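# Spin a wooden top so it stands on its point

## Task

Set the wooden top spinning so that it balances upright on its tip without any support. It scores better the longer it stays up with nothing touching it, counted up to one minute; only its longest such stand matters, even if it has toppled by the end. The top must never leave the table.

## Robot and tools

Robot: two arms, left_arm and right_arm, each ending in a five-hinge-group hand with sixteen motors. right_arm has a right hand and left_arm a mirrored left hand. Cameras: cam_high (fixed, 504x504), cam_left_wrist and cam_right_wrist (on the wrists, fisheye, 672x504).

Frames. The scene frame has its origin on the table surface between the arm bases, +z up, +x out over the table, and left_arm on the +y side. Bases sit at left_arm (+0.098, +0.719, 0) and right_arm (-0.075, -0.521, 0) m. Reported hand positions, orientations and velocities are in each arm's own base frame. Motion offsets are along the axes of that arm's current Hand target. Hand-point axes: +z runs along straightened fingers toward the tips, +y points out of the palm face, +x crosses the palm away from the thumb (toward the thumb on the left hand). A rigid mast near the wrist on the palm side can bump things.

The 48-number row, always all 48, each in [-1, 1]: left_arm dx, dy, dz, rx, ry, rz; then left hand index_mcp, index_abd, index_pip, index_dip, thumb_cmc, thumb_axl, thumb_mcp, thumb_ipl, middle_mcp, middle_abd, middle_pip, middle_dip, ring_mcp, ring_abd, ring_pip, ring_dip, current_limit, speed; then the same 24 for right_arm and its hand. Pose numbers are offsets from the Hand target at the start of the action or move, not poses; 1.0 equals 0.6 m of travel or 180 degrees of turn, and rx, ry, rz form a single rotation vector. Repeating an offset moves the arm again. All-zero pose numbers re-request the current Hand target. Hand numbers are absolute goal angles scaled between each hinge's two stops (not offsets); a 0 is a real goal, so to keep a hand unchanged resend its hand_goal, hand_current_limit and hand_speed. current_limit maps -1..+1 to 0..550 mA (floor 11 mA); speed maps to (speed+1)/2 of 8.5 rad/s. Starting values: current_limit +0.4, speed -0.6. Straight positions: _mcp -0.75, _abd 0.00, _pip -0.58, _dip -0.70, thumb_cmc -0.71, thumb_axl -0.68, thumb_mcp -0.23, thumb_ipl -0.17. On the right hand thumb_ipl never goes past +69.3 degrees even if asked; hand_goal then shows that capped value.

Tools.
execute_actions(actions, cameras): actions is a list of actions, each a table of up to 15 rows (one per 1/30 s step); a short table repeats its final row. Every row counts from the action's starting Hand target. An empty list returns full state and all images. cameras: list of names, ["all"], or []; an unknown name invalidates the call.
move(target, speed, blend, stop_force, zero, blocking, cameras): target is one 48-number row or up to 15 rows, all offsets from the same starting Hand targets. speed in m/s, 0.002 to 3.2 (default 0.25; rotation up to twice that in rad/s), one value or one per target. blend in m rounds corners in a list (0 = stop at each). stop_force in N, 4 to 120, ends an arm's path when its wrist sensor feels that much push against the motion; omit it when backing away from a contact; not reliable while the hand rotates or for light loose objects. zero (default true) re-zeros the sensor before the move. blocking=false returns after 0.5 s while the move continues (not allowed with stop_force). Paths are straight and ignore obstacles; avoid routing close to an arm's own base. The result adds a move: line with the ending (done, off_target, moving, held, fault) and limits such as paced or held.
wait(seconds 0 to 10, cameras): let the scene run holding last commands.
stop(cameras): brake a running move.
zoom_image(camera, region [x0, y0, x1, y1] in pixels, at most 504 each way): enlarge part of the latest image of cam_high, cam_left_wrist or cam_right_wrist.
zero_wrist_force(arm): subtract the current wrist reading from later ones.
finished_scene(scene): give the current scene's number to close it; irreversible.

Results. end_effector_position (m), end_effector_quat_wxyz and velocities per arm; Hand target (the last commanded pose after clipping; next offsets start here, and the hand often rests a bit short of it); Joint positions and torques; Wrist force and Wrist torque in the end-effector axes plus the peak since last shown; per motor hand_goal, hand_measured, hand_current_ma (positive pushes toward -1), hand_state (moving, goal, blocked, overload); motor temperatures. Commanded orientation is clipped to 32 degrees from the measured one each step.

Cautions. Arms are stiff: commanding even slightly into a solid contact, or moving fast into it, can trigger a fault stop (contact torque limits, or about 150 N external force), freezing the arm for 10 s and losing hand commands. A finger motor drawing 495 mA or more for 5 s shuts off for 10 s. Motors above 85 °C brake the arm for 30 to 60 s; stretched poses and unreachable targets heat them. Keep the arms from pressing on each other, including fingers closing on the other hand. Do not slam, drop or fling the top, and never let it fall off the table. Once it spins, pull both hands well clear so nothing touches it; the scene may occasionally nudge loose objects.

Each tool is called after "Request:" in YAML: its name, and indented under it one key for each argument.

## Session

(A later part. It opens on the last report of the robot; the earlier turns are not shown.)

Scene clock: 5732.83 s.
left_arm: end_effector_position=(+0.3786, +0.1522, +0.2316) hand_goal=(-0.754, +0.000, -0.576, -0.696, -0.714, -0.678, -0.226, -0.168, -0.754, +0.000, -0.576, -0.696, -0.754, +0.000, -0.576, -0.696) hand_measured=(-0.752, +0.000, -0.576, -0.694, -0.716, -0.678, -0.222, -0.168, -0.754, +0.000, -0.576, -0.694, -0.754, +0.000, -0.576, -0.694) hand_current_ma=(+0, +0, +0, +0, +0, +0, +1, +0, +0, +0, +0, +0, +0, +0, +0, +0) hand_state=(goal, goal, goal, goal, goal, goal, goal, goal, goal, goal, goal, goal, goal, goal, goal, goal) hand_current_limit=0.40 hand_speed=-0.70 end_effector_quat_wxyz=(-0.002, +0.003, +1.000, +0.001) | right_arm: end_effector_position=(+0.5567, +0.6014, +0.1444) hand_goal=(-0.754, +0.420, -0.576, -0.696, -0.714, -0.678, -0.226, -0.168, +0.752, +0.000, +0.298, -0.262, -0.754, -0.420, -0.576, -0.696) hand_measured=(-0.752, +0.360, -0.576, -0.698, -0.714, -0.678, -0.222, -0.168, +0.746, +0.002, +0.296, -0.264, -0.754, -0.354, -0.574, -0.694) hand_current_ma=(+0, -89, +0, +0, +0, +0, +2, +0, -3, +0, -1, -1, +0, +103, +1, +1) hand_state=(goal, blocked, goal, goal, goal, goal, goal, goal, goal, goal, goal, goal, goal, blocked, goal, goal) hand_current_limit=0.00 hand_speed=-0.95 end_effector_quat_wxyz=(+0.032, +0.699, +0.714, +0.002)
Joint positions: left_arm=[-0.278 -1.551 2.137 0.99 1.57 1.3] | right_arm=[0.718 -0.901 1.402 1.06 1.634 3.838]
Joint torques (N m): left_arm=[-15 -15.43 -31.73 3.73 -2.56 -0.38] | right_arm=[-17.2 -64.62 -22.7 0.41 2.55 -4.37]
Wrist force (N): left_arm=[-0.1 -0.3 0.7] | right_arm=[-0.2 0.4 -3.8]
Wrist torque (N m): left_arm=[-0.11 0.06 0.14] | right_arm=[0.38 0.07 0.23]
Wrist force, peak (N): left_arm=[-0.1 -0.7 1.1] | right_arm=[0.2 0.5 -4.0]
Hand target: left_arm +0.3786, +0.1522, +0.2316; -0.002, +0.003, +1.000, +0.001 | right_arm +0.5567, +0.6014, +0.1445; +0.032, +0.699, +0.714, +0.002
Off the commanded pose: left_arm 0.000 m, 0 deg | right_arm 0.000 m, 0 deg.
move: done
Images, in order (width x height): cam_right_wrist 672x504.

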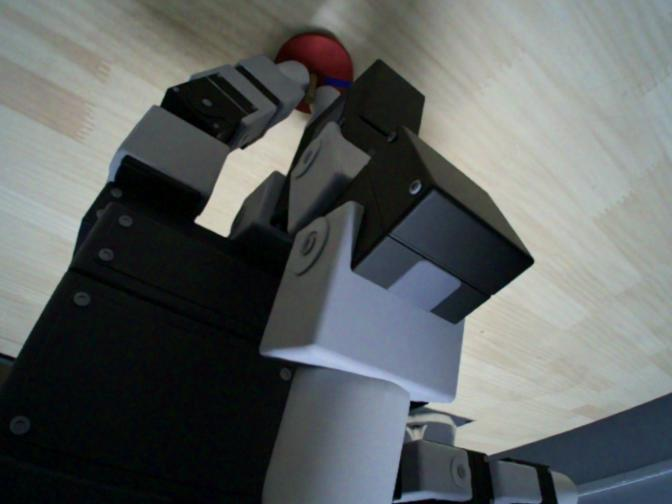

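Request:
move:
  target: [0,0,0,0,0,0,-0.754,0,-0.576,-0.696,-0.714,-0.678,-0.226,-0.168,-0.754,0,-0.576,-0.696,-0.754,0,-0.576,-0.696,0.4,-0.7,0,0,0,0,0,0,-0.776,0.42,-0.576,-0.696,-0.714,-0.678,-0.226,-0.168,0.753,0,0.299,-0.261,-0.732,-0.42,-0.576,-0.696,0,-0.97]
  speed: 0.004
  cameras: []

Request:
move:
  target: [0,0,0,0,0,0,-0.754,0,-0.576,-0.696,-0.714,-0.678,-0.226,-0.168,-0.754,0,-0.576,-0.696,-0.754,0,-0.576,-0.696,0.4,-0.7,0,0,0,0,0,0,-0.784,0.42,-0.576,-0.696,-0.714,-0.678,-0.226,-0.168,0.753,0,0.299,-0.261,-0.726,-0.42,-0.576,-0.696,0,-0.97]
  speed: 0.004
  cameras: []

Request:
move:
  target: [0,0,0,0,0,0,-0.754,0,-0.576,-0.696,-0.714,-0.678,-0.226,-0.168,-0.754,0,-0.576,-0.696,-0.754,0,-0.576,-0.696,0.4,-0.7,0,0,0.0008,0,0,0,-0.784,0.42,-0.576,-0.696,-0.714,-0.678,-0.226,-0.168,0.753,0,0.299,-0.261,-0.726,-0.42,-0.576,-0.696,0,-0.97]
  speed: 0.004
  cameras: ["cam_right_wrist"]

Request:
zoom_image:
  camera: "cam_right_wrist"
  region: [260, 30, 370, 140]

Scene clock: 5740.50 s.
left_arm: end_effector_position=(+0.3786, +0.1522, +0.2316) hand_goal=(-0.754, +0.000, -0.576, -0.696, -0.714, -0.678, -0.226, -0.168, -0.754, +0.000, -0.576, -0.696, -0.754, +0.000, -0.576, -0.696) hand_measured=(-0.752, +0.000, -0.576, -0.694, -0.716, -0.678, -0.222, -0.168, -0.754, +0.000, -0.576, -0.694, -0.754, +0.000, -0.576, -0.694) hand_current_ma=(+0, +0, +0, +0, +0, +0, +1, +0, +0, +0, +0, +0, +0, +0, +0, +0) hand_state=(goal, goal, goal, goal, goal, goal, goal, goal, goal, goal, goal, goal, goal, goal, goal, goal) hand_current_limit=0.40 hand_speed=-0.70 end_effector_quat_wxyz=(-0.002, +0.003, +1.000, +0.001) | right_arm: end_effector_position=(+0.5567, +0.6014, +0.1445) hand_goal=(-0.776, +0.420, -0.576, -0.696, -0.714, -0.678, -0.226, -0.168, +0.752, +0.000, +0.298, -0.262, -0.732, -0.420, -0.576, -0.696) hand_measured=(-0.784, +0.378, -0.580, -0.698, -0.714, -0.678, -0.222, -0.168, +0.746, +0.002, +0.296, -0.264, -0.722, -0.360, -0.570, -0.694) hand_current_ma=(-5, -51, -2, +0, +0, +0, +2, +0, -3, +0, -1, -1, +8, +85, +3, +1) hand_state=(goal, blocked, goal, goal, goal, goal, goal, goal, goal, goal, goal, goal, goal, blocked, goal, goal) hand_current_limit=0.00 hand_speed=-0.97 end_effector_quat_wxyz=(+0.032, +0.699, +0.714, +0.002)
Joint positions: left_arm=[-0.278 -1.551 2.137 0.99 1.57 1.3] | right_arm=[0.718 -0.901 1.402 1.06 1.634 3.838]
Joint torques (N m): left_arm=[-13.75 -17.28 -30.26 3.83 -2.28 -0.46] | right_arm=[-15.31 -74.45 -34.92 6.05 1.44 -3.4]
Wrist force (N): left_arm=[-0.2 -0.3 0.9] | right_arm=[-0.2 0.2 -1.0]
Wrist torque (N m): left_arm=[-0.12 0.07 0.12] | right_arm=[0.22 0.03 0.21]
Wrist force, peak (N): left_arm=[-0.4 -0.4 1.2] | right_arm=[-0.1 0.5 -4.1]
Hand target: left_arm +0.3786, +0.1522, +0.2316; -0.002, +0.003, +1.000, +0.001 | right_arm +0.5567, +0.6014, +0.1445; +0.032, +0.699, +0.714, +0.002
Off the commanded pose: left_arm 0.000 m, 0 deg | right_arm 0.000 m, 0 deg.
move: done
No camera images: "cameras" was empty.

Scene clock: 5741.00 s.
left_arm: end_effector_position=(+0.3786, +0.1522, +0.2316) hand_goal=(-0.754, +0.000, -0.576, -0.696, -0.714, -0.678, -0.226, -0.168, -0.754, +0.000, -0.576, -0.696, -0.754, +0.000, -0.576, -0.696) hand_measured=(-0.752, +0.000, -0.576, -0.694, -0.716, -0.678, -0.222, -0.168, -0.754, +0.000, -0.576, -0.694, -0.754, +0.000, -0.576, -0.694) hand_current_ma=(+0, +0, +0, +0, +0, +0, +1, +0, +0, +0, +0, +0, +0, +0, +0, +0) hand_state=(goal, goal, goal, goal, goal, goal, goal, goal, goal, goal, goal, goal, goal, goal, goal, goal) hand_current_limit=0.40 hand_speed=-0.70 end_effector_quat_wxyz=(-0.002, +0.003, +1.000, +0.001) | right_arm: end_effector_position=(+0.5567, +0.6014, +0.1445) hand_goal=(-0.784, +0.420, -0.576, -0.696, -0.714, -0.678, -0.226, -0.168, +0.752, +0.000, +0.298, -0.262, -0.726, -0.420, -0.576, -0.696) hand_measured=(-0.792, +0.386, -0.582, -0.698, -0.714, -0.678, -0.222, -0.168, +0.746, +0.002, +0.296, -0.264, -0.714, -0.368, -0.570, -0.694) hand_current_ma=(-5, -37, -2, +0, +0, +0, +2, +0, -3, +0, -1, -1, +8, +71, +3, +1) hand_state=(goal, blocked, goal, goal, goal, goal, goal, goal, goal, goal, goal, goal, goal, blocked, goal, goal) hand_current_limit=0.00 hand_speed=-0.97 end_effector_quat_wxyz=(+0.032, +0.699, +0.714, +0.002)
Joint positions: left_arm=[-0.278 -1.551 2.137 0.99 1.57 1.3] | right_arm=[0.718 -0.901 1.402 1.06 1.634 3.838]
Joint torques (N m): left_arm=[-15.69 -13.81 -32.01 3.9 -2.11 -0.74] | right_arm=[-14.31 -75.03 -34.8 6 1.24 -3.16]
Wrist force (N): left_arm=[-0.1 -0.5 0.8] | right_arm=[-0.1 0.0 -0.9]
Wrist torque (N m): left_arm=[-0.13 0.06 0.14] | right_arm=[0.19 0.02 0.21]
Wrist force, peak (N): left_arm=[-0.1 -0.5 1.0] | right_arm=[-0.1 0.6 -1.4]
Hand target: left_arm +0.3786, +0.1522, +0.2316; -0.002, +0.003, +1.000, +0.001 | right_arm +0.5567, +0.6014, +0.1445; +0.032, +0.699, +0.714, +0.002
Off the commanded pose: left_arm 0.000 m, 0 deg | right_arm 0.000 m, 0 deg.
move: done
No camera images: "cameras" was empty.

Scene clock: 5741.70 s.
left_arm: end_effector_position=(+0.3786, +0.1522, +0.2316) hand_goal=(-0.754, +0.000, -0.576, -0.696, -0.714, -0.678, -0.226, -0.168, -0.754, +0.000, -0.576, -0.696, -0.754, +0.000, -0.576, -0.696) hand_measured=(-0.752, +0.000, -0.576, -0.694, -0.716, -0.678, -0.222, -0.168, -0.754, +0.000, -0.576, -0.694, -0.754, +0.000, -0.576, -0.694) hand_current_ma=(+0, +0, +0, +0, +0, +0, +1, +0, +0, +0, +0, +0, +0, +0, +0, +0) hand_state=(goal, goal, goal, goal, goal, goal, goal, goal, goal, goal, goal, goal, goal, goal, goal, goal) hand_current_limit=0.40 hand_speed=-0.70 end_effector_quat_wxyz=(-0.002, +0.003, +1.000, +0.001) | right_arm: end_effector_position=(+0.5567, +0.6014, +0.1440) hand_goal=(-0.784, +0.420, -0.576, -0.696, -0.714, -0.678, -0.226, -0.168, +0.752, +0.000, +0.298, -0.262, -0.726, -0.420, -0.576, -0.696) hand_measured=(-0.792, +0.386, -0.582, -0.698, -0.714, -0.678, -0.222, -0.168, +0.746, +0.002, +0.296, -0.264, -0.714, -0.368, -0.570, -0.694) hand_current_ma=(-5, -37, -2, +0, +0, +0, +2, +0, -3, +0, -1, -1, +9, +71, +3, +1) hand_state=(goal, blocked, goal, goal, goal, goal, goal, goal, goal, goal, goal, goal, goal, blocked, goal, goal) hand_current_limit=0.00 hand_speed=-0.97 end_effector_quat_wxyz=(+0.032, +0.699, +0.714, +0.002)
Joint positions: left_arm=[-0.278 -1.551 2.137 0.99 1.57 1.3] | right_arm=[0.718 -0.901 1.402 1.059 1.634 3.838]
Joint torques (N m): left_arm=[-13.53 -17.65 -32.09 3.88 -2.33 -0.25] | right_arm=[-17.5 -64.33 -23.71 0.77 1.18 -4.07]
Wrist force (N): left_arm=[-0.1 -0.5 0.5] | right_arm=[0.2 0.1 -1.3]
Wrist torque (N m): left_arm=[-0.11 0.04 0.14] | right_arm=[0.23 -0.02 0.24]
Wrist force, peak (N): left_arm=[-0.3 -0.7 0.9] | right_arm=[-0.2 0.8 -1.1]
Hand target: left_arm +0.3786, +0.1522, +0.2316; -0.002, +0.003, +1.000, +0.001 | right_arm +0.5567, +0.6014, +0.1440; +0.032, +0.699, +0.714, +0.002
Off the commanded pose: left_arm 0.000 m, 0 deg | right_arm 0.000 m, 0 deg.
move: done
Images, in order (width x height): cam_right_wrist 672x504.

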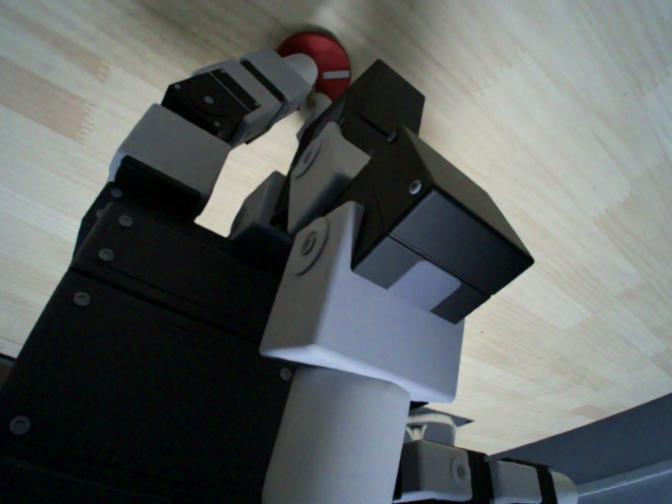

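Scaled by 4.582 from the camera's 672x504 image, which has a finer 960x720 frame.

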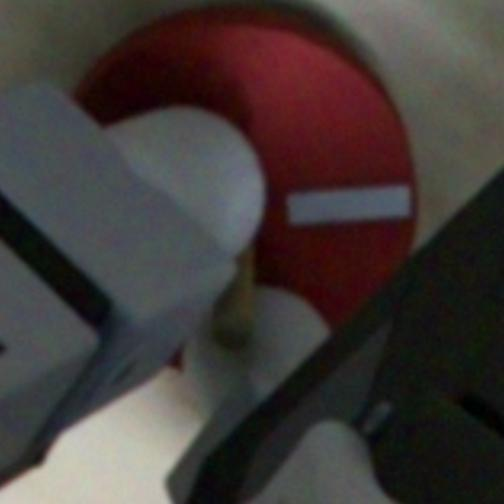

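Request:
move:
  target: [0,0,0,0,0,0,-0.754,0,-0.576,-0.696,-0.714,-0.678,-0.226,-0.168,-0.754,0,-0.576,-0.696,-0.754,0,-0.576,-0.696,0.4,-0.7,0,0,0.0003,0,0,0,-0.740,0.42,-0.576,-0.696,-0.714,-0.678,-0.226,-0.168,0.753,0,0.299,-0.261,-0.770,-0.42,-0.576,-0.696,0,-0.97]
  speed: 0.004
  cameras: ["cam_right_wrist"]

Request:
zoom_image:
  camera: "cam_right_wrist"
  region: [260, 30, 370, 140]

Scene clock: 5857.10 s.
left_arm: end_effector_position=(+0.3786, +0.1522, +0.2316) hand_goal=(-0.754, +0.000, -0.576, -0.696, -0.714, -0.678, -0.226, -0.168, -0.754, +0.000, -0.576, -0.696, -0.754, +0.000, -0.576, -0.696) hand_measured=(-0.752, +0.000, -0.576, -0.694, -0.716, -0.678, -0.222, -0.168, -0.754, +0.000, -0.576, -0.694, -0.754, +0.000, -0.576, -0.694) hand_current_ma=(+0, +0, +0, +0, +0, +0, +1, +0, +0, +0, +0, +0, +0, +0, +0, +0) hand_state=(goal, goal, goal, goal, goal, goal, goal, goal, goal, goal, goal, goal, goal, goal, goal, goal) hand_current_limit=0.40 hand_speed=-0.70 end_effector_quat_wxyz=(-0.002, +0.003, +1.000, +0.001) | right_arm: end_effector_position=(+0.5567, +0.6013, +0.1438) hand_goal=(-0.740, +0.420, -0.576, -0.696, -0.714, -0.678, -0.226, -0.168, +0.752, +0.000, +0.298, -0.262, -0.770, -0.420, -0.576, -0.696) hand_measured=(-0.780, +0.386, -0.588, -0.700, -0.714, -0.678, -0.222, -0.168, +0.746, +0.002, +0.296, -0.264, -0.720, -0.368, -0.564, -0.690) hand_current_ma=(-64, -37, -8, -2, +0, +0, +2, +0, -3, +0, -1, -1, +91, +71, +9, +2) hand_state=(blocked, blocked, goal, goal, goal, goal, goal, goal, goal, goal, goal, goal, blocked, blocked, goal, goal) hand_current_limit=0.00 hand_speed=-0.97 end_effector_quat_wxyz=(+0.032, +0.699, +0.714, +0.002)
Joint positions: left_arm=[-0.278 -1.551 2.137 0.99 1.57 1.3] | right_arm=[0.718 -0.901 1.402 1.059 1.634 3.838]
Joint torques (N m): left_arm=[-17.06 -15.56 -30.9 3.58 -2.78 -0.82] | right_arm=[-18.26 -65.06 -23.75 0.6 -0.77 -4.33]
Wrist force (N): left_arm=[-0.3 -0.5 0.8] | right_arm=[0.0 0.6 -1.0]
Wrist torque (N m): left_arm=[-0.13 0.08 0.13] | right_arm=[0.27 0.00 0.23]
Wrist force, peak (N): left_arm=[-0.3 -0.6 1.3] | right_arm=[-0.3 0.3 -1.7]
Hand target: left_arm +0.3786, +0.1522, +0.2316; -0.002, +0.003, +1.000, +0.001 | right_arm +0.5567, +0.6013, +0.1438; +0.032, +0.699, +0.714, +0.002
Off the commanded pose: left_arm 0.000 m, 0 deg | right_arm 0.000 m, 0 deg.
move: done
Images, in order (width x height): cam_right_wrist 672x504.

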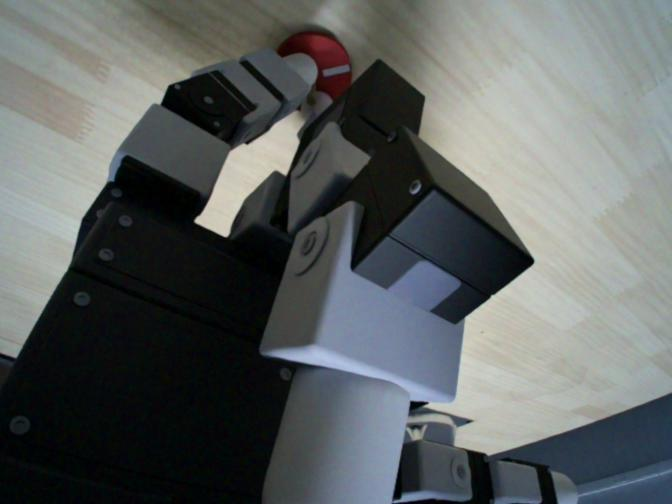

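Scaled by 4.582 from the camera's 672x504 image, which has a finer 960x720 frame.

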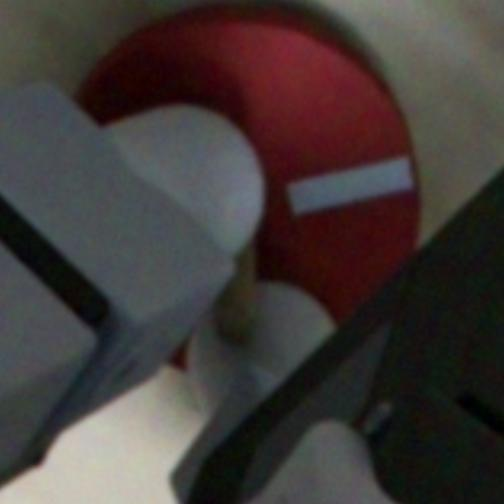

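Request:
wait:
  seconds: 0
  cameras: ["cam_right_wrist"]

Scene clock: 5883.50 s.
left_arm: end_effector_position=(+0.3786, +0.1522, +0.2316) hand_goal=(-0.754, +0.000, -0.576, -0.696, -0.714, -0.678, -0.226, -0.168, -0.754, +0.000, -0.576, -0.696, -0.754, +0.000, -0.576, -0.696) hand_measured=(-0.752, +0.000, -0.576, -0.694, -0.716, -0.678, -0.222, -0.168, -0.754, +0.000, -0.576, -0.694, -0.754, +0.000, -0.576, -0.694) hand_current_ma=(+0, +0, +0, +0, +0, +0, +1, +0, +0, +0, +0, +0, +0, +0, +0, +0) hand_state=(goal, goal, goal, goal, goal, goal, goal, goal, goal, goal, goal, goal, goal, goal, goal, goal) hand_current_limit=0.40 hand_speed=-0.70 end_effector_quat_wxyz=(-0.002, +0.003, +1.000, +0.001) | right_arm: end_effector_position=(+0.5567, +0.6013, +0.1438) hand_goal=(-0.740, +0.420, -0.576, -0.696, -0.714, -0.678, -0.226, -0.168, +0.752, +0.000, +0.298, -0.262, -0.770, -0.420, -0.576, -0.696) hand_measured=(-0.780, +0.386, -0.588, -0.700, -0.714, -0.678, -0.222, -0.168, +0.746, +0.002, +0.296, -0.264, -0.720, -0.368, -0.564, -0.690) hand_current_ma=(-64, -37, -8, -2, +0, +0, +2, +0, -3, +0, -1, -1, +91, +71, +9, +2) hand_state=(blocked, blocked, goal, goal, goal, goal, goal, goal, goal, goal, goal, goal, blocked, blocked, goal, goal) hand_current_limit=0.00 hand_speed=-0.97 end_effector_quat_wxyz=(+0.032, +0.699, +0.714, +0.002)
Joint positions: left_arm=[-0.278 -1.551 2.137 0.99 1.57 1.3] | right_arm=[0.718 -0.901 1.402 1.059 1.634 3.838]
Joint torques (N m): left_arm=[-14.2 -17.21 -30.41 4.12 -2.58 -0.38] | right_arm=[-18.63 -80.21 -35.6 0.59 -0.31 -3.68]
Wrist force (N): left_arm=[-0.3 -0.3 0.7] | right_arm=[-0.6 0.4 -1.1]
Wrist torque (N m): left_arm=[-0.11 0.09 0.12] | right_arm=[0.26 0.08 0.17]
Wrist force, peak (N): left_arm=[-0.5 -0.7 1.2] | right_arm=[-0.5 0.4 -1.6]
Hand target: left_arm +0.3786, +0.1522, +0.2316; -0.002, +0.003, +1.000, +0.001 | right_arm +0.5567, +0.6013, +0.1438; +0.032, +0.699, +0.714, +0.002
Off the commanded pose: left_arm 0.000 m, 0 deg | right_arm 0.000 m, 0 deg.
Images, in order (width x height): cam_right_wrist 672x504.

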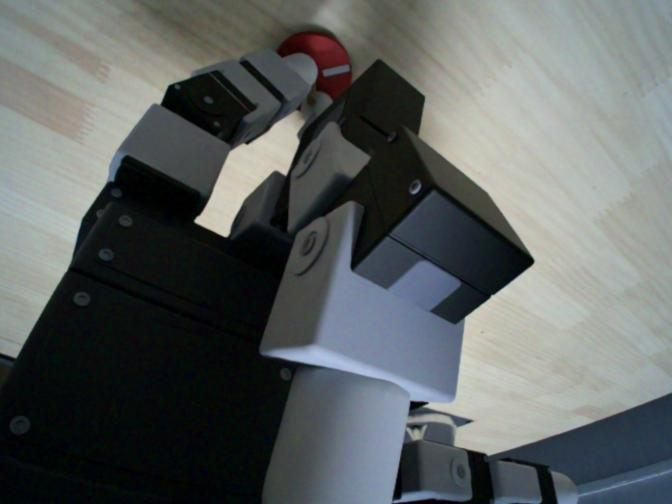

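Request:
execute_actions:
  actions:
    - [[0,0,0,0,0,0,-0.754,0,-0.576,-0.696,-0.714,-0.678,-0.226,-0.168,-0.754,0,-0.576,-0.696,-0.754,0,-0.576,-0.696,0.4,-0.7,0,0,0,0,0,0,-0.56,0.42,-0.153,-0.392,-0.714,-0.678,-0.226,-0.168,0.753,0,0.299,-0.261,-1,-0.42,-1,-1,1,1],[0,0,0,0,0,0,-0.754,0,-0.576,-0.696,-0.714,-0.678,-0.226,-0.168,-0.754,0,-0.576,-0.696,-0.754,0,-0.576,-0.696,0.4,-0.7,0,0,0,0,0,0,-0.56,0.57,-0.153,-0.392,-0.714,-0.678,-0.226,-0.168,0.753,0,0.299,-0.261,-1,-0.61,-1,-1,1,1],[0,0,0,0,0,0,-0.754,0,-0.576,-0.696,-0.714,-0.678,-0.226,-0.168,-0.754,0,-0.576,-0.696,-0.754,0,-0.576,-0.696,0.4,-0.7,0,0,0,0,0,0,-0.56,0.57,-0.153,-0.392,-0.714,-0.678,-0.226,-0.168,0.753,0,0.299,-0.261,-1,-0.61,-1,-1,1,1],[0,0,0,0,0,0,-0.754,0,-0.576,-0.696,-0.714,-0.678,-0.226,-0.168,-0.754,0,-0.576,-0.696,-0.754,0,-0.576,-0.696,0.4,-0.7,0,0,0,0,0,0,-0.56,0.57,-0.153,-0.392,-0.714,-0.678,-0.226,-0.168,0.753,0,0.299,-0.261,-1,-0.61,-1,-1,1,1],[0,0,0,0,0,0,-0.754,0,-0.576,-0.696,-0.714,-0.678,-0.226,-0.168,-0.754,0,-0.576,-0.696,-0.754,0,-0.576,-0.696,0.4,-0.7,0,0,0,0,0,0,-0.56,0.45,-0.153,-0.392,-0.714,-0.678,-0.226,-0.168,0.753,0,0.299,-0.261,-1,-0.45,-1,-1,1,1],[0,0,0,0,0,0,-0.754,0,-0.576,-0.696,-0.714,-0.678,-0.226,-0.168,-0.754,0,-0.576,-0.696,-0.754,0,-0.576,-0.696,0.4,-0.7,0,0,0,0,0,0,-0.56,0.4,-0.153,-0.392,-0.714,-0.678,-0.226,-0.168,0.753,0,0.299,-0.261,-1,-0.4,-1,-1,1,1]]
  cameras: ["cam_right_wrist"]

Request:
wait:
  seconds: 0
  cameras: ["cam_right_wrist","cam_high"]

Request:
wait:
  seconds: 0.5
  cameras: ["cam_right_wrist"]

Scene clock: 5899.43 s.
left_arm: end_effector_position=(+0.3786, +0.1522, +0.2316) hand_goal=(-0.754, +0.000, -0.576, -0.696, -0.714, -0.678, -0.226, -0.168, -0.754, +0.000, -0.576, -0.696, -0.754, +0.000, -0.576, -0.696) hand_measured=(-0.752, +0.000, -0.576, -0.694, -0.716, -0.678, -0.222, -0.168, -0.754, +0.000, -0.576, -0.694, -0.754, +0.000, -0.576, -0.694) hand_current_ma=(+0, +0, +0, +0, +0, +0, +1, +0, +0, +0, +0, +0, +0, +0, +0, +0) hand_state=(goal, goal, goal, goal, goal, goal, goal, goal, goal, goal, goal, goal, goal, goal, goal, goal) hand_current_limit=0.40 hand_speed=-0.70 end_effector_quat_wxyz=(-0.002, +0.003, +1.000, +0.001) | right_arm: end_effector_position=(+0.5567, +0.6013, +0.1438) hand_goal=(-0.560, +0.400, -0.154, -0.392, -0.714, -0.678, -0.226, -0.168, +0.752, +0.000, +0.298, -0.262, -1.000, -0.400, -1.000, -1.000) hand_measured=(-0.566, +0.402, -0.160, -0.396, -0.714, -0.678, -0.222, -0.168, +0.746, +0.002, +0.296, -0.264, -0.990, -0.402, -0.994, -0.996) hand_current_ma=(-3, +0, -3, -1, +0, +0, +2, +0, -3, +0, -1, -1, +7, +0, +3, +1) hand_state=(goal, goal, goal, goal, goal, goal, goal, goal, goal, goal, goal, goal, goal, goal, goal, goal) hand_current_limit=1.00 hand_speed=1.00 end_effector_quat_wxyz=(+0.032, +0.699, +0.714, +0.002)
Joint positions: left_arm=[-0.278 -1.551 2.137 0.99 1.57 1.3] | right_arm=[0.718 -0.901 1.402 1.059 1.634 3.838]
Joint torques (N m): left_arm=[-13.04 -12.98 -30.25 3.72 -2.89 -0.66] | right_arm=[-17.26 -91.1 -35.99 1.16 -0.28 -3.42]
Wrist force (N): left_arm=[-0.3 -0.4 0.9] | right_arm=[-0.4 0.1 -1.0]
Wrist torque (N m): left_arm=[-0.13 0.07 0.12] | right_arm=[0.20 0.05 0.19]
Wrist force, peak (N): left_arm=[-0.3 -0.6 1.2] | right_arm=[-0.1 0.6 -1.7]
Hand target: left_arm +0.3786, +0.1522, +0.2316; -0.002, +0.003, +1.000, +0.001 | right_arm +0.5567, +0.6013, +0.1438; +0.032, +0.699, +0.714, +0.002
Off the commanded pose: left_arm 0.000 m, 0 deg | right_arm 0.000 m, 0 deg.
Step readings (end_effector_position of left_arm | right_arm):
0: (+0.3786, +0.1522, +0.2316) | (+0.5567, +0.6013, +0.1438)
1: (+0.3786, +0.1522, +0.2316) | (+0.5567, +0.6013, +0.1438)
2: (+0.3786, +0.1522, +0.2316) | (+0.5567, +0.6013, +0.1438)
4: (+0.3786, +0.1522, +0.2316) | (+0.5567, +0.6013, +0.1438)
8: (+0.3786, +0.1522, +0.2316) | (+0.5567, +0.6013, +0.1438)
15: (+0.3786, +0.1522, +0.2316) | (+0.5567, +0.6013, +0.1438)
Images, in order (width x height): cam_right_wrist 672x504.

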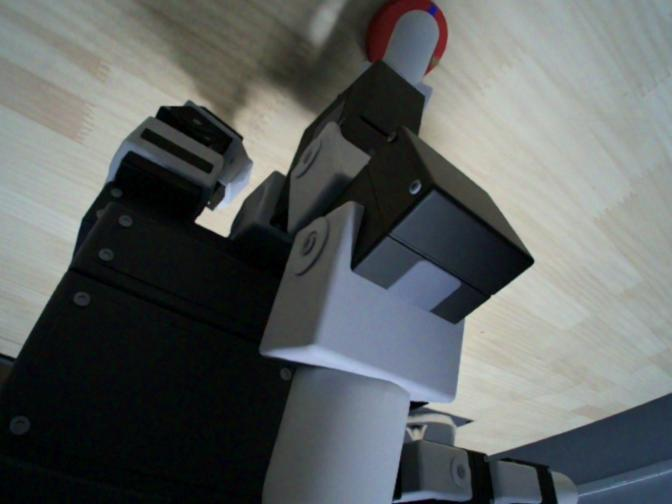

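Scene clock: 5899.43 s.
left_arm: end_effector_position=(+0.3786, +0.1522, +0.2316) hand_goal=(-0.754, +0.000, -0.576, -0.696, -0.714, -0.678, -0.226, -0.168, -0.754, +0.000, -0.576, -0.696, -0.754, +0.000, -0.576, -0.696) hand_measured=(-0.752, +0.000, -0.576, -0.694, -0.716, -0.678, -0.222, -0.168, -0.754, +0.000, -0.576, -0.694, -0.754, +0.000, -0.576, -0.694) hand_current_ma=(+0, +0, +0, +0, +0, +0, +1, +0, +0, +0, +0, +0, +0, +0, +0, +0) hand_state=(goal, goal, goal, goal, goal, goal, goal, goal, goal, goal, goal, goal, goal, goal, goal, goal) hand_current_limit=0.40 hand_speed=-0.70 end_effector_quat_wxyz=(-0.002, +0.003, +1.000, +0.001) | right_arm: end_effector_position=(+0.5567, +0.6013, +0.1438) hand_goal=(-0.560, +0.400, -0.154, -0.392, -0.714, -0.678, -0.226, -0.168, +0.752, +0.000, +0.298, -0.262, -1.000, -0.400, -1.000, -1.000) hand_measured=(-0.566, +0.402, -0.160, -0.396, -0.714, -0.678, -0.222, -0.168, +0.746, +0.002, +0.296, -0.264, -0.990, -0.402, -0.994, -0.996) hand_current_ma=(-3, +0, -3, -1, +0, +0, +2, +0, -3, +0, -1, -1, +7, +0, +3, +1) hand_state=(goal, goal, goal, goal, goal, goal, goal, goal, goal, goal, goal, goal, goal, goal, goal, goal) hand_current_limit=1.00 hand_speed=1.00 end_effector_quat_wxyz=(+0.032, +0.699, +0.714, +0.002)
Joint positions: left_arm=[-0.278 -1.551 2.137 0.99 1.57 1.3] | right_arm=[0.718 -0.901 1.402 1.059 1.634 3.838]
Joint torques (N m): left_arm=[-13.04 -12.98 -30.25 3.72 -2.89 -0.66] | right_arm=[-17.26 -91.1 -35.99 1.16 -0.28 -3.42]
Wrist force (N): left_arm=[-0.3 -0.4 0.9] | right_arm=[-0.4 0.1 -1.0]
Wrist torque (N m): left_arm=[-0.13 0.07 0.12] | right_arm=[0.20 0.05 0.19]
Wrist force, peak (N): left_arm=[-0.3 -0.4 0.9] | right_arm=[-0.4 0.1 -1.0]
Hand target: left_arm +0.3786, +0.1522, +0.2316; -0.002, +0.003, +1.000, +0.001 | right_arm +0.5567, +0.6013, +0.1438; +0.032, +0.699, +0.714, +0.002
Off the commanded pose: left_arm 0.000 m, 0 deg | right_arm 0.000 m, 0 deg.
Images, in order (width x height): cam_high 504x504, cam_right_wrist 672x504.

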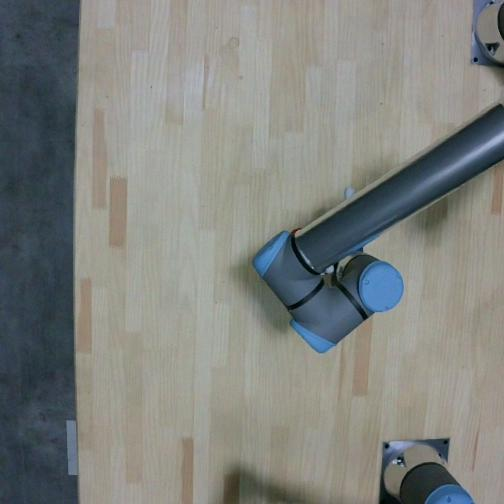

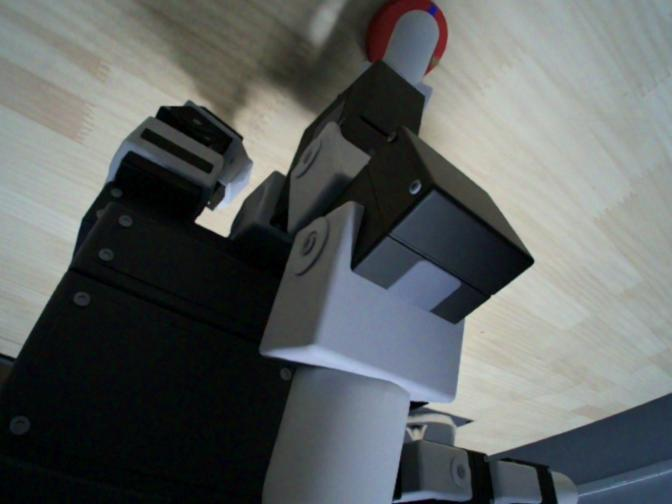

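Scene clock: 5899.93 s.
left_arm: end_effector_position=(+0.3786, +0.1522, +0.2316) hand_goal=(-0.754, +0.000, -0.576, -0.696, -0.714, -0.678, -0.226, -0.168, -0.754, +0.000, -0.576, -0.696, -0.754, +0.000, -0.576, -0.696) hand_measured=(-0.752, +0.000, -0.576, -0.694, -0.716, -0.678, -0.222, -0.168, -0.754, +0.000, -0.576, -0.694, -0.754, +0.000, -0.576, -0.694) hand_current_ma=(+0, +0, +0, +0, +0, +0, +1, +0, +0, +0, +0, +0, +0, +0, +0, +0) hand_state=(goal, goal, goal, goal, goal, goal, goal, goal, goal, goal, goal, goal, goal, goal, goal, goal) hand_current_limit=0.40 hand_speed=-0.70 end_effector_quat_wxyz=(-0.002, +0.003, +1.000, +0.001) | right_arm: end_effector_position=(+0.5567, +0.6013, +0.1438) hand_goal=(-0.560, +0.400, -0.154, -0.392, -0.714, -0.678, -0.226, -0.168, +0.752, +0.000, +0.298, -0.262, -1.000, -0.400, -1.000, -1.000) hand_measured=(-0.566, +0.402, -0.160, -0.396, -0.714, -0.678, -0.222, -0.168, +0.746, +0.002, +0.296, -0.264, -0.990, -0.402, -0.994, -0.996) hand_current_ma=(-3, +0, -3, -1, +0, +0, +2, +0, -3, +0, -1, -1, +7, +0, +3, +1) hand_state=(goal, goal, goal, goal, goal, goal, goal, goal, goal, goal, goal, goal, goal, goal, goal, goal) hand_current_limit=1.00 hand_speed=1.00 end_effector_quat_wxyz=(+0.032, +0.699, +0.714, +0.002)
Joint positions: left_arm=[-0.278 -1.551 2.137 0.99 1.57 1.3] | right_arm=[0.718 -0.901 1.402 1.059 1.634 3.838]
Joint torques (N m): left_arm=[-15.5 -15.05 -31.51 4.2 -2.95 -0.52] | right_arm=[-17.35 -89.31 -35.71 1.51 -0.08 -3.38]
Wrist force (N): left_arm=[-0.1 -0.4 0.7] | right_arm=[0.1 0.3 -0.7]
Wrist torque (N m): left_arm=[-0.11 0.06 0.14] | right_arm=[0.20 -0.01 0.24]
Wrist force, peak (N): left_arm=[0.1 -0.4 1.1] | right_arm=[-0.1 0.0 -1.6]
Hand target: left_arm +0.3786, +0.1522, +0.2316; -0.002, +0.003, +1.000, +0.001 | right_arm +0.5567, +0.6013, +0.1438; +0.032, +0.699, +0.714, +0.002
Off the commanded pose: left_arm 0.000 m, 0 deg | right_arm 0.000 m, 0 deg.
wait: 0.50 s; at rest by 0.17 s
Images, in order (width x height): cam_right_wrist 672x504.

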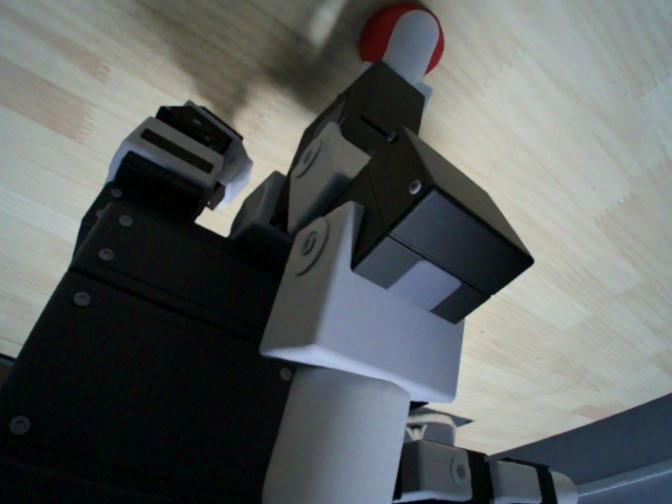

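Request:
zoom_image:
  camera: "cam_right_wrist"
  region: [340, 0, 470, 100]

Request:
wait:
  seconds: 0.3
  cameras: ["cam_right_wrist"]

Scaled by 3.877 from the camera's 672x504 image, which has a finer 960x720 frame.

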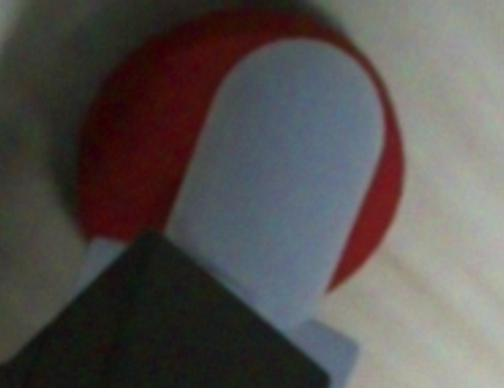

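Scene clock: 5904.27 s.
left_arm: end_effector_position=(+0.3786, +0.1522, +0.2316) hand_goal=(-0.754, +0.000, -0.576, -0.696, -0.714, -0.678, -0.226, -0.168, -0.754, +0.000, -0.576, -0.696, -0.754, +0.000, -0.576, -0.696) hand_measured=(-0.752, +0.000, -0.576, -0.694, -0.716, -0.678, -0.222, -0.168, -0.754, +0.000, -0.576, -0.694, -0.754, +0.000, -0.576, -0.694) hand_current_ma=(+0, +0, +0, +0, +0, +0, +1, +0, +0, +0, +0, +0, +0, +0, +0, +0) hand_state=(goal, goal, goal, goal, goal, goal, goal, goal, goal, goal, goal, goal, goal, goal, goal, goal) hand_current_limit=0.40 hand_speed=-0.70 end_effector_quat_wxyz=(-0.002, +0.003, +1.000, +0.001) | right_arm: end_effector_position=(+0.5567, +0.6013, +0.1438) hand_goal=(-0.560, +0.400, -0.154, -0.392, -0.714, -0.678, -0.226, -0.168, +0.752, +0.000, +0.298, -0.262, -1.000, -0.400, -1.000, -1.000) hand_measured=(-0.566, +0.402, -0.160, -0.396, -0.714, -0.678, -0.222, -0.168, +0.746, +0.002, +0.296, -0.264, -0.990, -0.402, -0.994, -0.996) hand_current_ma=(-3, +0, -3, -1, +0, +0, +2, +0, -3, +0, -1, -1, +7, +0, +3, +1) hand_state=(goal, goal, goal, goal, goal, goal, goal, goal, goal, goal, goal, goal, goal, goal, goal, goal) hand_current_limit=1.00 hand_speed=1.00 end_effector_quat_wxyz=(+0.032, +0.699, +0.714, +0.002)
Joint positions: left_arm=[-0.278 -1.551 2.137 0.99 1.57 1.3] | right_arm=[0.718 -0.901 1.402 1.059 1.634 3.838]
Joint torques (N m): left_arm=[-13.33 -17.82 -31.33 4.19 -2.31 -0.66] | right_arm=[-14.11 -91.64 -35.96 4.09 -0.08 -2.99]
Wrist force (N): left_arm=[-0.1 -0.6 0.6] | right_arm=[0.2 0.2 -1.3]
Wrist torque (N m): left_arm=[-0.13 0.05 0.14] | right_arm=[0.23 -0.01 0.24]
Wrist force, peak (N): left_arm=[-0.2 -0.7 1.1] | right_arm=[-0.2 0.0 -1.7]
Hand target: left_arm +0.3786, +0.1522, +0.2316; -0.002, +0.003, +1.000, +0.001 | right_arm +0.5567, +0.6013, +0.1438; +0.032, +0.699, +0.714, +0.002
Off the commanded pose: left_arm 0.000 m, 0 deg | right_arm 0.000 m, 0 deg.
wait: 0.30 s; at rest from the start
Images, in order (width x height): cam_right_wrist 672x504.

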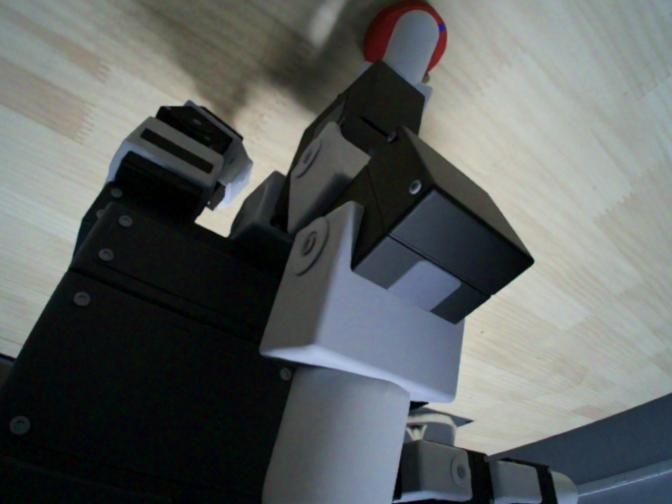

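Request:
wait:
  seconds: 0.5
  cameras: ["cam_right_wrist"]

Request:
zoom_image:
  camera: "cam_right_wrist"
  region: [340, 0, 470, 100]

Request:
wait:
  seconds: 0.2
  cameras: ["cam_right_wrist"]

Request:
zoom_image:
  camera: "cam_right_wrist"
  region: [340, 0, 470, 100]

Scene clock: 5913.73 s.
left_arm: end_effector_position=(+0.3786, +0.1522, +0.2316) hand_goal=(-0.754, +0.000, -0.576, -0.696, -0.714, -0.678, -0.226, -0.168, -0.754, +0.000, -0.576, -0.696, -0.754, +0.000, -0.576, -0.696) hand_measured=(-0.752, +0.000, -0.576, -0.694, -0.716, -0.678, -0.222, -0.168, -0.754, +0.000, -0.576, -0.694, -0.754, +0.000, -0.576, -0.694) hand_current_ma=(+0, +0, +0, +0, +0, +0, +1, +0, +0, +0, +0, +0, +0, +0, +0, +0) hand_state=(goal, goal, goal, goal, goal, goal, goal, goal, goal, goal, goal, goal, goal, goal, goal, goal) hand_current_limit=0.40 hand_speed=-0.70 end_effector_quat_wxyz=(-0.002, +0.003, +1.000, +0.001) | right_arm: end_effector_position=(+0.5567, +0.6013, +0.1438) hand_goal=(-0.560, +0.400, -0.154, -0.392, -0.714, -0.678, -0.226, -0.168, +0.752, +0.000, +0.298, -0.262, -1.000, -0.400, -1.000, -1.000) hand_measured=(-0.566, +0.402, -0.160, -0.396, -0.714, -0.678, -0.222, -0.168, +0.746, +0.002, +0.296, -0.264, -0.990, -0.402, -0.994, -0.996) hand_current_ma=(-3, +0, -3, -1, +0, +0, +2, +0, -3, +0, -1, -1, +7, +0, +3, +1) hand_state=(goal, goal, goal, goal, goal, goal, goal, goal, goal, goal, goal, goal, goal, goal, goal, goal) hand_current_limit=1.00 hand_speed=1.00 end_effector_quat_wxyz=(+0.032, +0.699, +0.714, +0.002)
Joint positions: left_arm=[-0.278 -1.551 2.137 0.99 1.57 1.3] | right_arm=[0.718 -0.901 1.402 1.059 1.634 3.838]
Joint torques (N m): left_arm=[-14.62 -17.69 -29.49 3.83 -3.16 -0.74] | right_arm=[-9.06 -92.55 -35.04 6.32 -0.31 -2.43]
Wrist force (N): left_arm=[0.0 -0.4 1.0] | right_arm=[-0.1 0.1 -0.6]
Wrist torque (N m): left_arm=[-0.15 0.05 0.14] | right_arm=[0.18 0.01 0.22]
Wrist force, peak (N): left_arm=[-0.5 -0.6 1.0] | right_arm=[-0.1 0.6 -1.5]
Hand target: left_arm +0.3786, +0.1522, +0.2316; -0.002, +0.003, +1.000, +0.001 | right_arm +0.5567, +0.6013, +0.1438; +0.032, +0.699, +0.714, +0.002
Off the commanded pose: left_arm 0.000 m, 0 deg | right_arm 0.000 m, 0 deg.
wait: 0.50 s; at rest from the start
Images, in order (width x height): cam_right_wrist 672x504.

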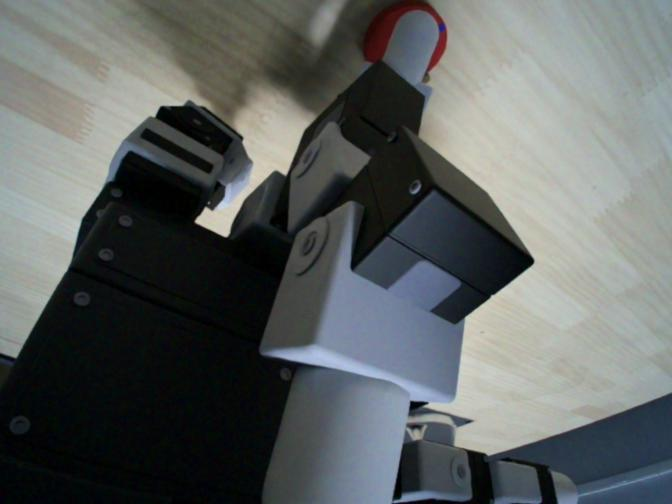

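Scaled by 3.877 from the camera's 672x504 image, which has a finer 960x720 frame.

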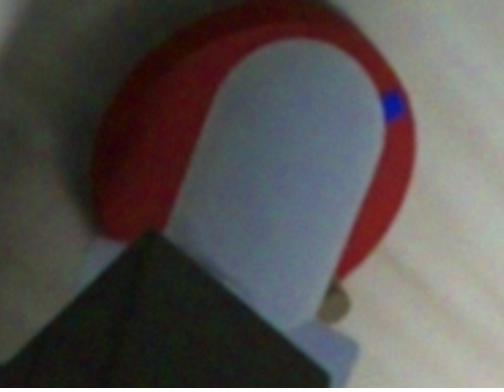

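Scene clock: 5913.93 s.
left_arm: end_effector_position=(+0.3786, +0.1522, +0.2316) hand_goal=(-0.754, +0.000, -0.576, -0.696, -0.714, -0.678, -0.226, -0.168, -0.754, +0.000, -0.576, -0.696, -0.754, +0.000, -0.576, -0.696) hand_measured=(-0.752, +0.000, -0.576, -0.694, -0.716, -0.678, -0.222, -0.168, -0.754, +0.000, -0.576, -0.694, -0.754, +0.000, -0.576, -0.694) hand_current_ma=(+0, +0, +0, +0, +0, +0, +1, +0, +0, +0, +0, +0, +0, +0, +0, +0) hand_state=(goal, goal, goal, goal, goal, goal, goal, goal, goal, goal, goal, goal, goal, goal, goal, goal) hand_current_limit=0.40 hand_speed=-0.70 end_effector_quat_wxyz=(-0.002, +0.003, +1.000, +0.001) | right_arm: end_effector_position=(+0.5567, +0.6013, +0.1438) hand_goal=(-0.560, +0.400, -0.154, -0.392, -0.714, -0.678, -0.226, -0.168, +0.752, +0.000, +0.298, -0.262, -1.000, -0.400, -1.000, -1.000) hand_measured=(-0.566, +0.402, -0.160, -0.396, -0.714, -0.678, -0.222, -0.168, +0.746, +0.002, +0.296, -0.264, -0.990, -0.402, -0.994, -0.996) hand_current_ma=(-3, +0, -3, -1, +0, +0, +2, +0, -3, +0, -1, -1, +7, +0, +3, +1) hand_state=(goal, goal, goal, goal, goal, goal, goal, goal, goal, goal, goal, goal, goal, goal, goal, goal) hand_current_limit=1.00 hand_speed=1.00 end_effector_quat_wxyz=(+0.032, +0.699, +0.714, +0.002)
Joint positions: left_arm=[-0.278 -1.551 2.137 0.99 1.57 1.3] | right_arm=[0.718 -0.901 1.402 1.059 1.634 3.838]
Joint torques (N m): left_arm=[-13.68 -14.99 -31.8 3.6 -3 -0.98] | right_arm=[-9.08 -92.13 -35.39 6.26 -0.23 -2.47]
Wrist force (N): left_arm=[-0.4 -0.3 0.8] | right_arm=[0.2 0.2 -1.1]
Wrist torque (N m): left_arm=[-0.12 0.08 0.12] | right_arm=[0.21 -0.03 0.24]
Wrist force, peak (N): left_arm=[-0.4 -0.4 0.9] | right_arm=[-0.3 0.4 -1.4]
Hand target: left_arm +0.3786, +0.1522, +0.2316; -0.002, +0.003, +1.000, +0.001 | right_arm +0.5567, +0.6013, +0.1438; +0.032, +0.699, +0.714, +0.002
Off the commanded pose: left_arm 0.000 m, 0 deg | right_arm 0.000 m, 0 deg.
wait: 0.20 s; at rest by 0.17 s
Images, in order (width x height): cam_right_wrist 672x504.

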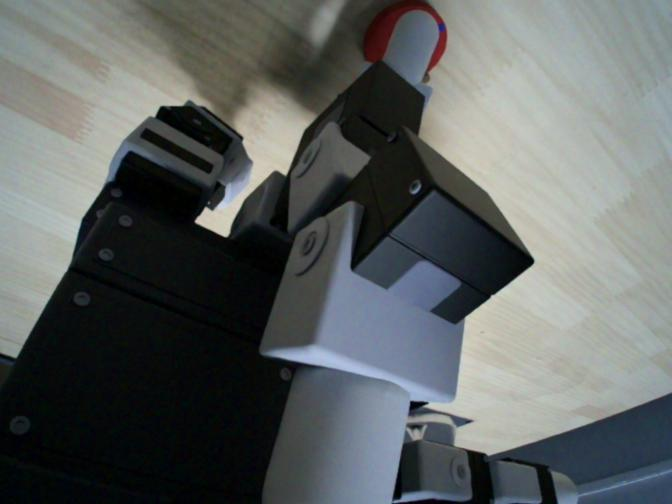

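Scaled by 3.877 from the camera's 672x504 image, which has a finer 960x720 frame.

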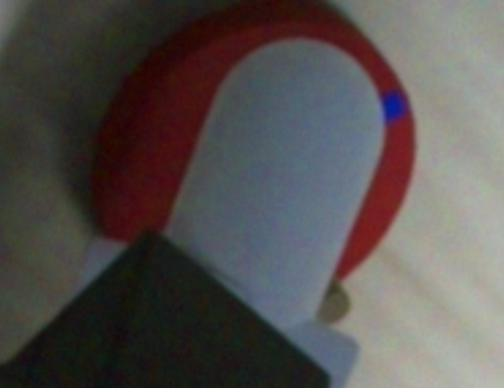

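Request:
move:
  target: [0,0,0,0,0,0,-0.754,0,-0.576,-0.696,-0.714,-0.678,-0.226,-0.168,-0.754,0,-0.576,-0.696,-0.754,0,-0.576,-0.696,0.4,-0.7,0,0,-0.1,0,0,0,-0.56,0.4,-0.153,-0.392,-0.714,-0.678,-0.226,-0.168,0.753,0,0.299,-0.261,-1,-0.4,-1,-1,0.4,-0.7]
  speed: 0.1
  cameras: ["cam_right_wrist","cam_high"]

Scene clock: 5954.23 s.
left_arm: end_effector_position=(+0.3786, +0.1522, +0.2316) hand_goal=(-0.754, +0.000, -0.576, -0.696, -0.714, -0.678, -0.226, -0.168, -0.754, +0.000, -0.576, -0.696, -0.754, +0.000, -0.576, -0.696) hand_measured=(-0.752, +0.000, -0.576, -0.694, -0.716, -0.678, -0.222, -0.168, -0.754, +0.000, -0.576, -0.694, -0.754, +0.000, -0.576, -0.694) hand_current_ma=(+0, +0, +0, +0, +0, +0, +1, +0, +0, +0, +0, +0, +0, +0, +0, +0) hand_state=(goal, goal, goal, goal, goal, goal, goal, goal, goal, goal, goal, goal, goal, goal, goal, goal) hand_current_limit=0.40 hand_speed=-0.70 end_effector_quat_wxyz=(-0.002, +0.003, +1.000, +0.001) | right_arm: end_effector_position=(+0.5538, +0.6039, +0.2038) hand_goal=(-0.560, +0.400, -0.154, -0.392, -0.714, -0.678, -0.226, -0.168, +0.752, +0.000, +0.298, -0.262, -1.000, -0.400, -1.000, -1.000) hand_measured=(-0.566, +0.402, -0.160, -0.396, -0.714, -0.678, -0.222, -0.168, +0.746, +0.002, +0.296, -0.264, -0.990, -0.402, -0.994, -0.996) hand_current_ma=(-3, +0, -3, -1, +0, +0, +2, +0, -3, +0, -1, -1, +7, +0, +3, +1) hand_state=(goal, goal, goal, goal, goal, goal, goal, goal, goal, goal, goal, goal, goal, goal, goal, goal) hand_current_limit=0.40 hand_speed=-0.70 end_effector_quat_wxyz=(+0.032, +0.699, +0.714, +0.003)
Joint positions: left_arm=[-0.278 -1.551 2.137 0.99 1.57 1.3] | right_arm=[0.723 -0.944 1.361 1.145 1.634 3.843]
Joint torques (N m): left_arm=[-14.38 -15.66 -30.47 3.97 -2.98 -0.46] | right_arm=[9.71 -63.48 -24.97 0.82 2.47 1.81]
Wrist force (N): left_arm=[-0.3 -0.6 1.0] | right_arm=[0.5 0.3 -1.1]
Wrist torque (N m): left_arm=[-0.17 0.09 0.12] | right_arm=[0.24 -0.03 -0.06]
Wrist force, peak (N): left_arm=[-0.2 -0.6 1.2] | right_arm=[0.3 0.3 -2.8]
Hand target: left_arm +0.3786, +0.1522, +0.2316; -0.002, +0.003, +1.000, +0.001 | right_arm +0.5538, +0.6038, +0.2037; +0.032, +0.699, +0.714, +0.002
Off the commanded pose: left_arm 0.000 m, 0 deg | right_arm 0.000 m, 0 deg.
move: done
Images, in order (width x height): cam_high 504x504, cam_right_wrist 672x504.

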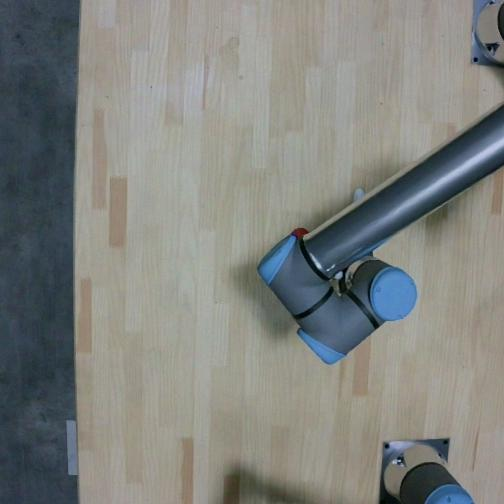

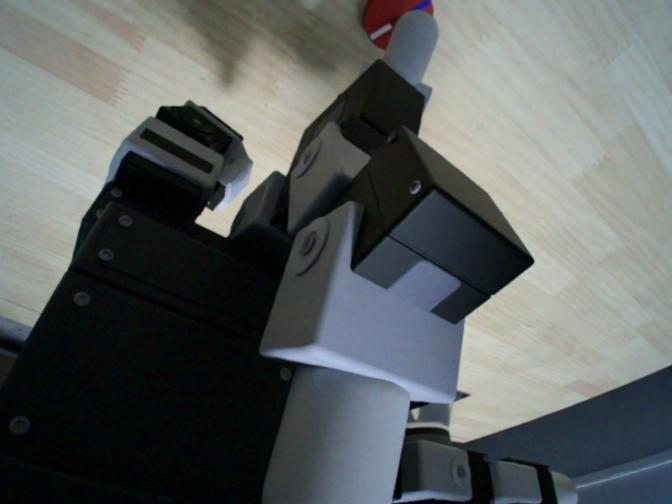

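Request:
move:
  target: [0,0,0,0,0,0,-0.754,0,-0.576,-0.696,-0.714,-0.678,-0.226,-0.168,-0.754,0,-0.576,-0.696,-0.754,0,-0.576,-0.696,0.4,-0.7,0,0,0,0,0,0,-0.754,0.285,-0.576,-0.696,-0.714,-0.678,-0.226,-0.168,0.753,0,0.299,-0.261,-0.754,-0.285,-0.576,-0.696,0.4,-0.7]
  speed: 0.1
  cameras: ["cam_right_wrist"]

Request:
zoom_image:
  camera: "cam_right_wrist"
  region: [340, 0, 450, 80]

Scene clock: 5959.83 s.
left_arm: end_effector_position=(+0.3786, +0.1522, +0.2316) hand_goal=(-0.754, +0.000, -0.576, -0.696, -0.714, -0.678, -0.226, -0.168, -0.754, +0.000, -0.576, -0.696, -0.754, +0.000, -0.576, -0.696) hand_measured=(-0.752, +0.000, -0.576, -0.694, -0.716, -0.678, -0.222, -0.168, -0.754, +0.000, -0.576, -0.694, -0.754, +0.000, -0.576, -0.694) hand_current_ma=(+0, +0, +0, +0, +0, +0, +1, +0, +0, +0, +0, +0, +0, +0, +0, +0) hand_state=(goal, goal, goal, goal, goal, goal, goal, goal, goal, goal, goal, goal, goal, goal, goal, goal) hand_current_limit=0.40 hand_speed=-0.70 end_effector_quat_wxyz=(-0.002, +0.003, +1.000, +0.001) | right_arm: end_effector_position=(+0.5538, +0.6038, +0.2037) hand_goal=(-0.754, +0.284, -0.576, -0.696, -0.714, -0.678, -0.226, -0.168, +0.752, +0.000, +0.298, -0.262, -0.754, -0.286, -0.576, -0.696) hand_measured=(-0.752, +0.286, -0.572, -0.694, -0.714, -0.678, -0.222, -0.168, +0.746, +0.002, +0.296, -0.264, -0.754, -0.288, -0.578, -0.698) hand_current_ma=(+1, +0, +1, +1, +0, +0, +2, +0, -3, +0, -1, -1, +0, +0, -1, -1) hand_state=(goal, goal, goal, goal, goal, goal, goal, goal, goal, goal, goal, goal, goal, goal, goal, goal) hand_current_limit=0.40 hand_speed=-0.70 end_effector_quat_wxyz=(+0.032, +0.699, +0.714, +0.002)
Joint positions: left_arm=[-0.278 -1.551 2.137 0.99 1.57 1.3] | right_arm=[0.723 -0.944 1.361 1.145 1.634 3.843]
Joint torques (N m): left_arm=[-11.85 -17.73 -30.82 3.84 -3.16 -0.69] | right_arm=[-16.34 -62.6 -25.39 5.96 2.37 -3.09]
Wrist force (N): left_arm=[-0.4 -0.3 1.0] | right_arm=[-0.1 -0.1 -1.3]
Wrist torque (N m): left_arm=[-0.13 0.10 0.11] | right_arm=[0.20 0.06 -0.13]
Wrist force, peak (N): left_arm=[-0.4 -0.4 1.1] | right_arm=[0.3 0.5 -2.0]
Hand target: left_arm +0.3786, +0.1522, +0.2316; -0.002, +0.003, +1.000, +0.001 | right_arm +0.5538, +0.6038, +0.2037; +0.032, +0.699, +0.714, +0.002
Off the commanded pose: left_arm 0.000 m, 0 deg | right_arm 0.000 m, 0 deg.
move: done
Images, in order (width x height): cam_right_wrist 672x504.

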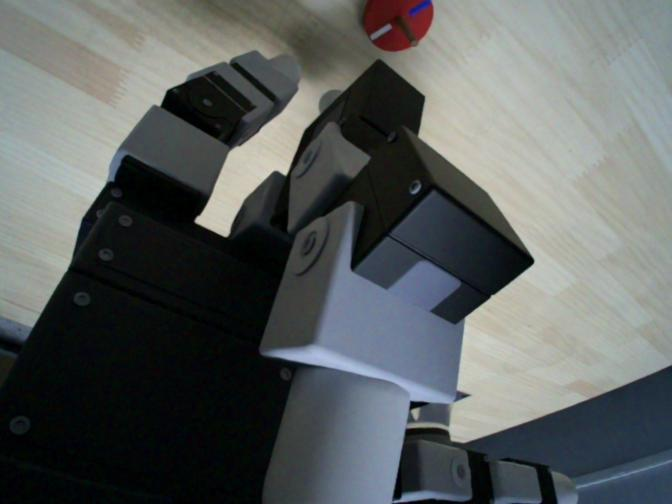

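Scaled by 4.582 from the camera's 672x504 image, which has a finer 960x720 frame.

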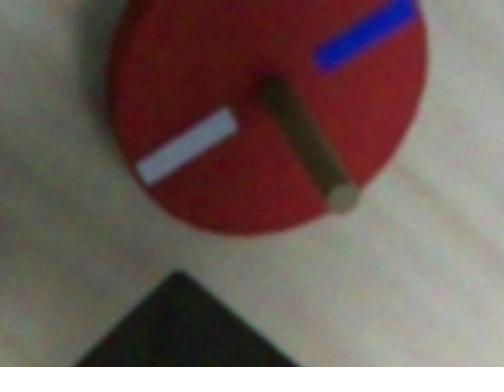

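Request:
move:
  target: [0,0,0,0,0,0,-0.754,0,-0.576,-0.696,-0.714,-0.678,-0.226,-0.168,-0.754,0,-0.576,-0.696,-0.754,0,-0.576,-0.696,0.4,-0.7,-0.1222,0.0892,0.054,0.0026,0.0775,0,-0.754,0.285,-0.576,-0.696,-0.714,-0.678,-0.226,-0.168,0.753,0,0.299,-0.261,-0.754,-0.285,-0.576,-0.696,0.4,-0.7]
  speed: 0.1
  cameras: ["cam_right_wrist"]

Request:
zoom_image:
  camera: "cam_right_wrist"
  region: [260, 20, 370, 100]

Scene clock: 5994.03 s.
left_arm: end_effector_position=(+0.3786, +0.1522, +0.2316) hand_goal=(-0.754, +0.000, -0.576, -0.696, -0.714, -0.678, -0.226, -0.168, -0.754, +0.000, -0.576, -0.696, -0.754, +0.000, -0.576, -0.696) hand_measured=(-0.752, +0.000, -0.576, -0.694, -0.716, -0.678, -0.222, -0.168, -0.754, +0.000, -0.576, -0.694, -0.754, +0.000, -0.576, -0.694) hand_current_ma=(+0, +0, +0, +0, +0, +0, +1, +0, +0, +0, +0, +0, +0, +0, +0, +0) hand_state=(goal, goal, goal, goal, goal, goal, goal, goal, goal, goal, goal, goal, goal, goal, goal, goal) hand_current_limit=0.40 hand_speed=-0.70 end_effector_quat_wxyz=(-0.002, +0.003, +1.000, +0.001) | right_arm: end_effector_position=(+0.6103, +0.5304, +0.1771) hand_goal=(-0.754, +0.284, -0.576, -0.696, -0.714, -0.678, -0.226, -0.168, +0.752, +0.000, +0.298, -0.262, -0.754, -0.286, -0.576, -0.696) hand_measured=(-0.752, +0.284, -0.572, -0.694, -0.714, -0.678, -0.222, -0.168, +0.746, +0.002, +0.296, -0.264, -0.754, -0.288, -0.578, -0.698) hand_current_ma=(+1, +0, +1, +1, +0, +0, +2, +0, -3, +0, -1, -1, +0, +0, -1, -1) hand_state=(goal, goal, goal, goal, goal, goal, goal, goal, goal, goal, goal, goal, goal, goal, goal, goal) hand_current_limit=0.40 hand_speed=-0.70 end_effector_quat_wxyz=(-0.058, +0.694, +0.713, +0.084)
Joint positions: left_arm=[-0.278 -1.551 2.137 0.99 1.57 1.3] | right_arm=[0.526 -1.033 1.528 0.943 1.414 3.651]
Joint torques (N m): left_arm=[-14.18 -15.53 -30.57 3.51 -2.96 -0.55] | right_arm=[9.16 -54.9 -35.5 5.23 -0.49 2.94]
Wrist force (N): left_arm=[-0.2 -0.6 0.9] | right_arm=[-0.4 0.4 -0.3]
Wrist torque (N m): left_arm=[-0.15 0.07 0.13] | right_arm=[0.21 0.08 -0.15]
Wrist force, peak (N): left_arm=[0.0 -0.5 1.2] | right_arm=[1.5 0.0 -1.7]
Hand target: left_arm +0.3786, +0.1522, +0.2316; -0.002, +0.003, +1.000, +0.001 | right_arm +0.6103, +0.5304, +0.1770; -0.058, +0.694, +0.713, +0.084
Off the commanded pose: left_arm 0.000 m, 0 deg | right_arm 0.000 m, 0 deg.
move: done
Images, in order (width x height): cam_right_wrist 672x504.

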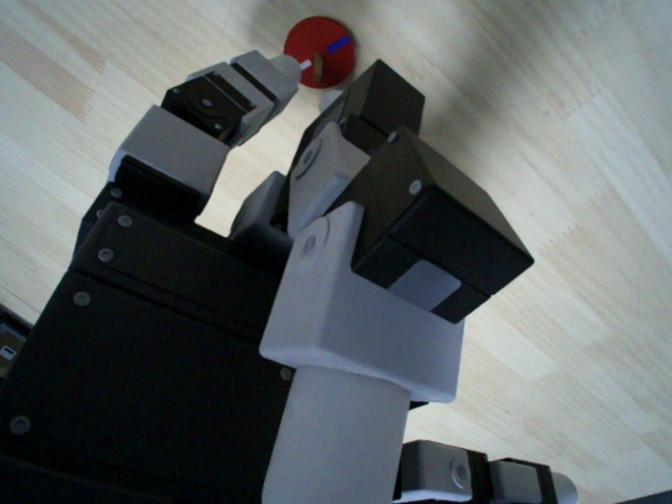

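Scaled by 4.582 from the camera's 672x504 image, which has a finer 960x720 frame.

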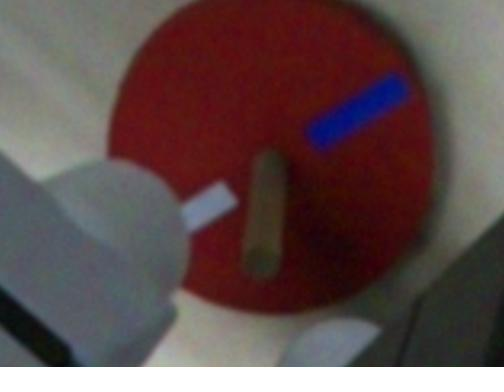

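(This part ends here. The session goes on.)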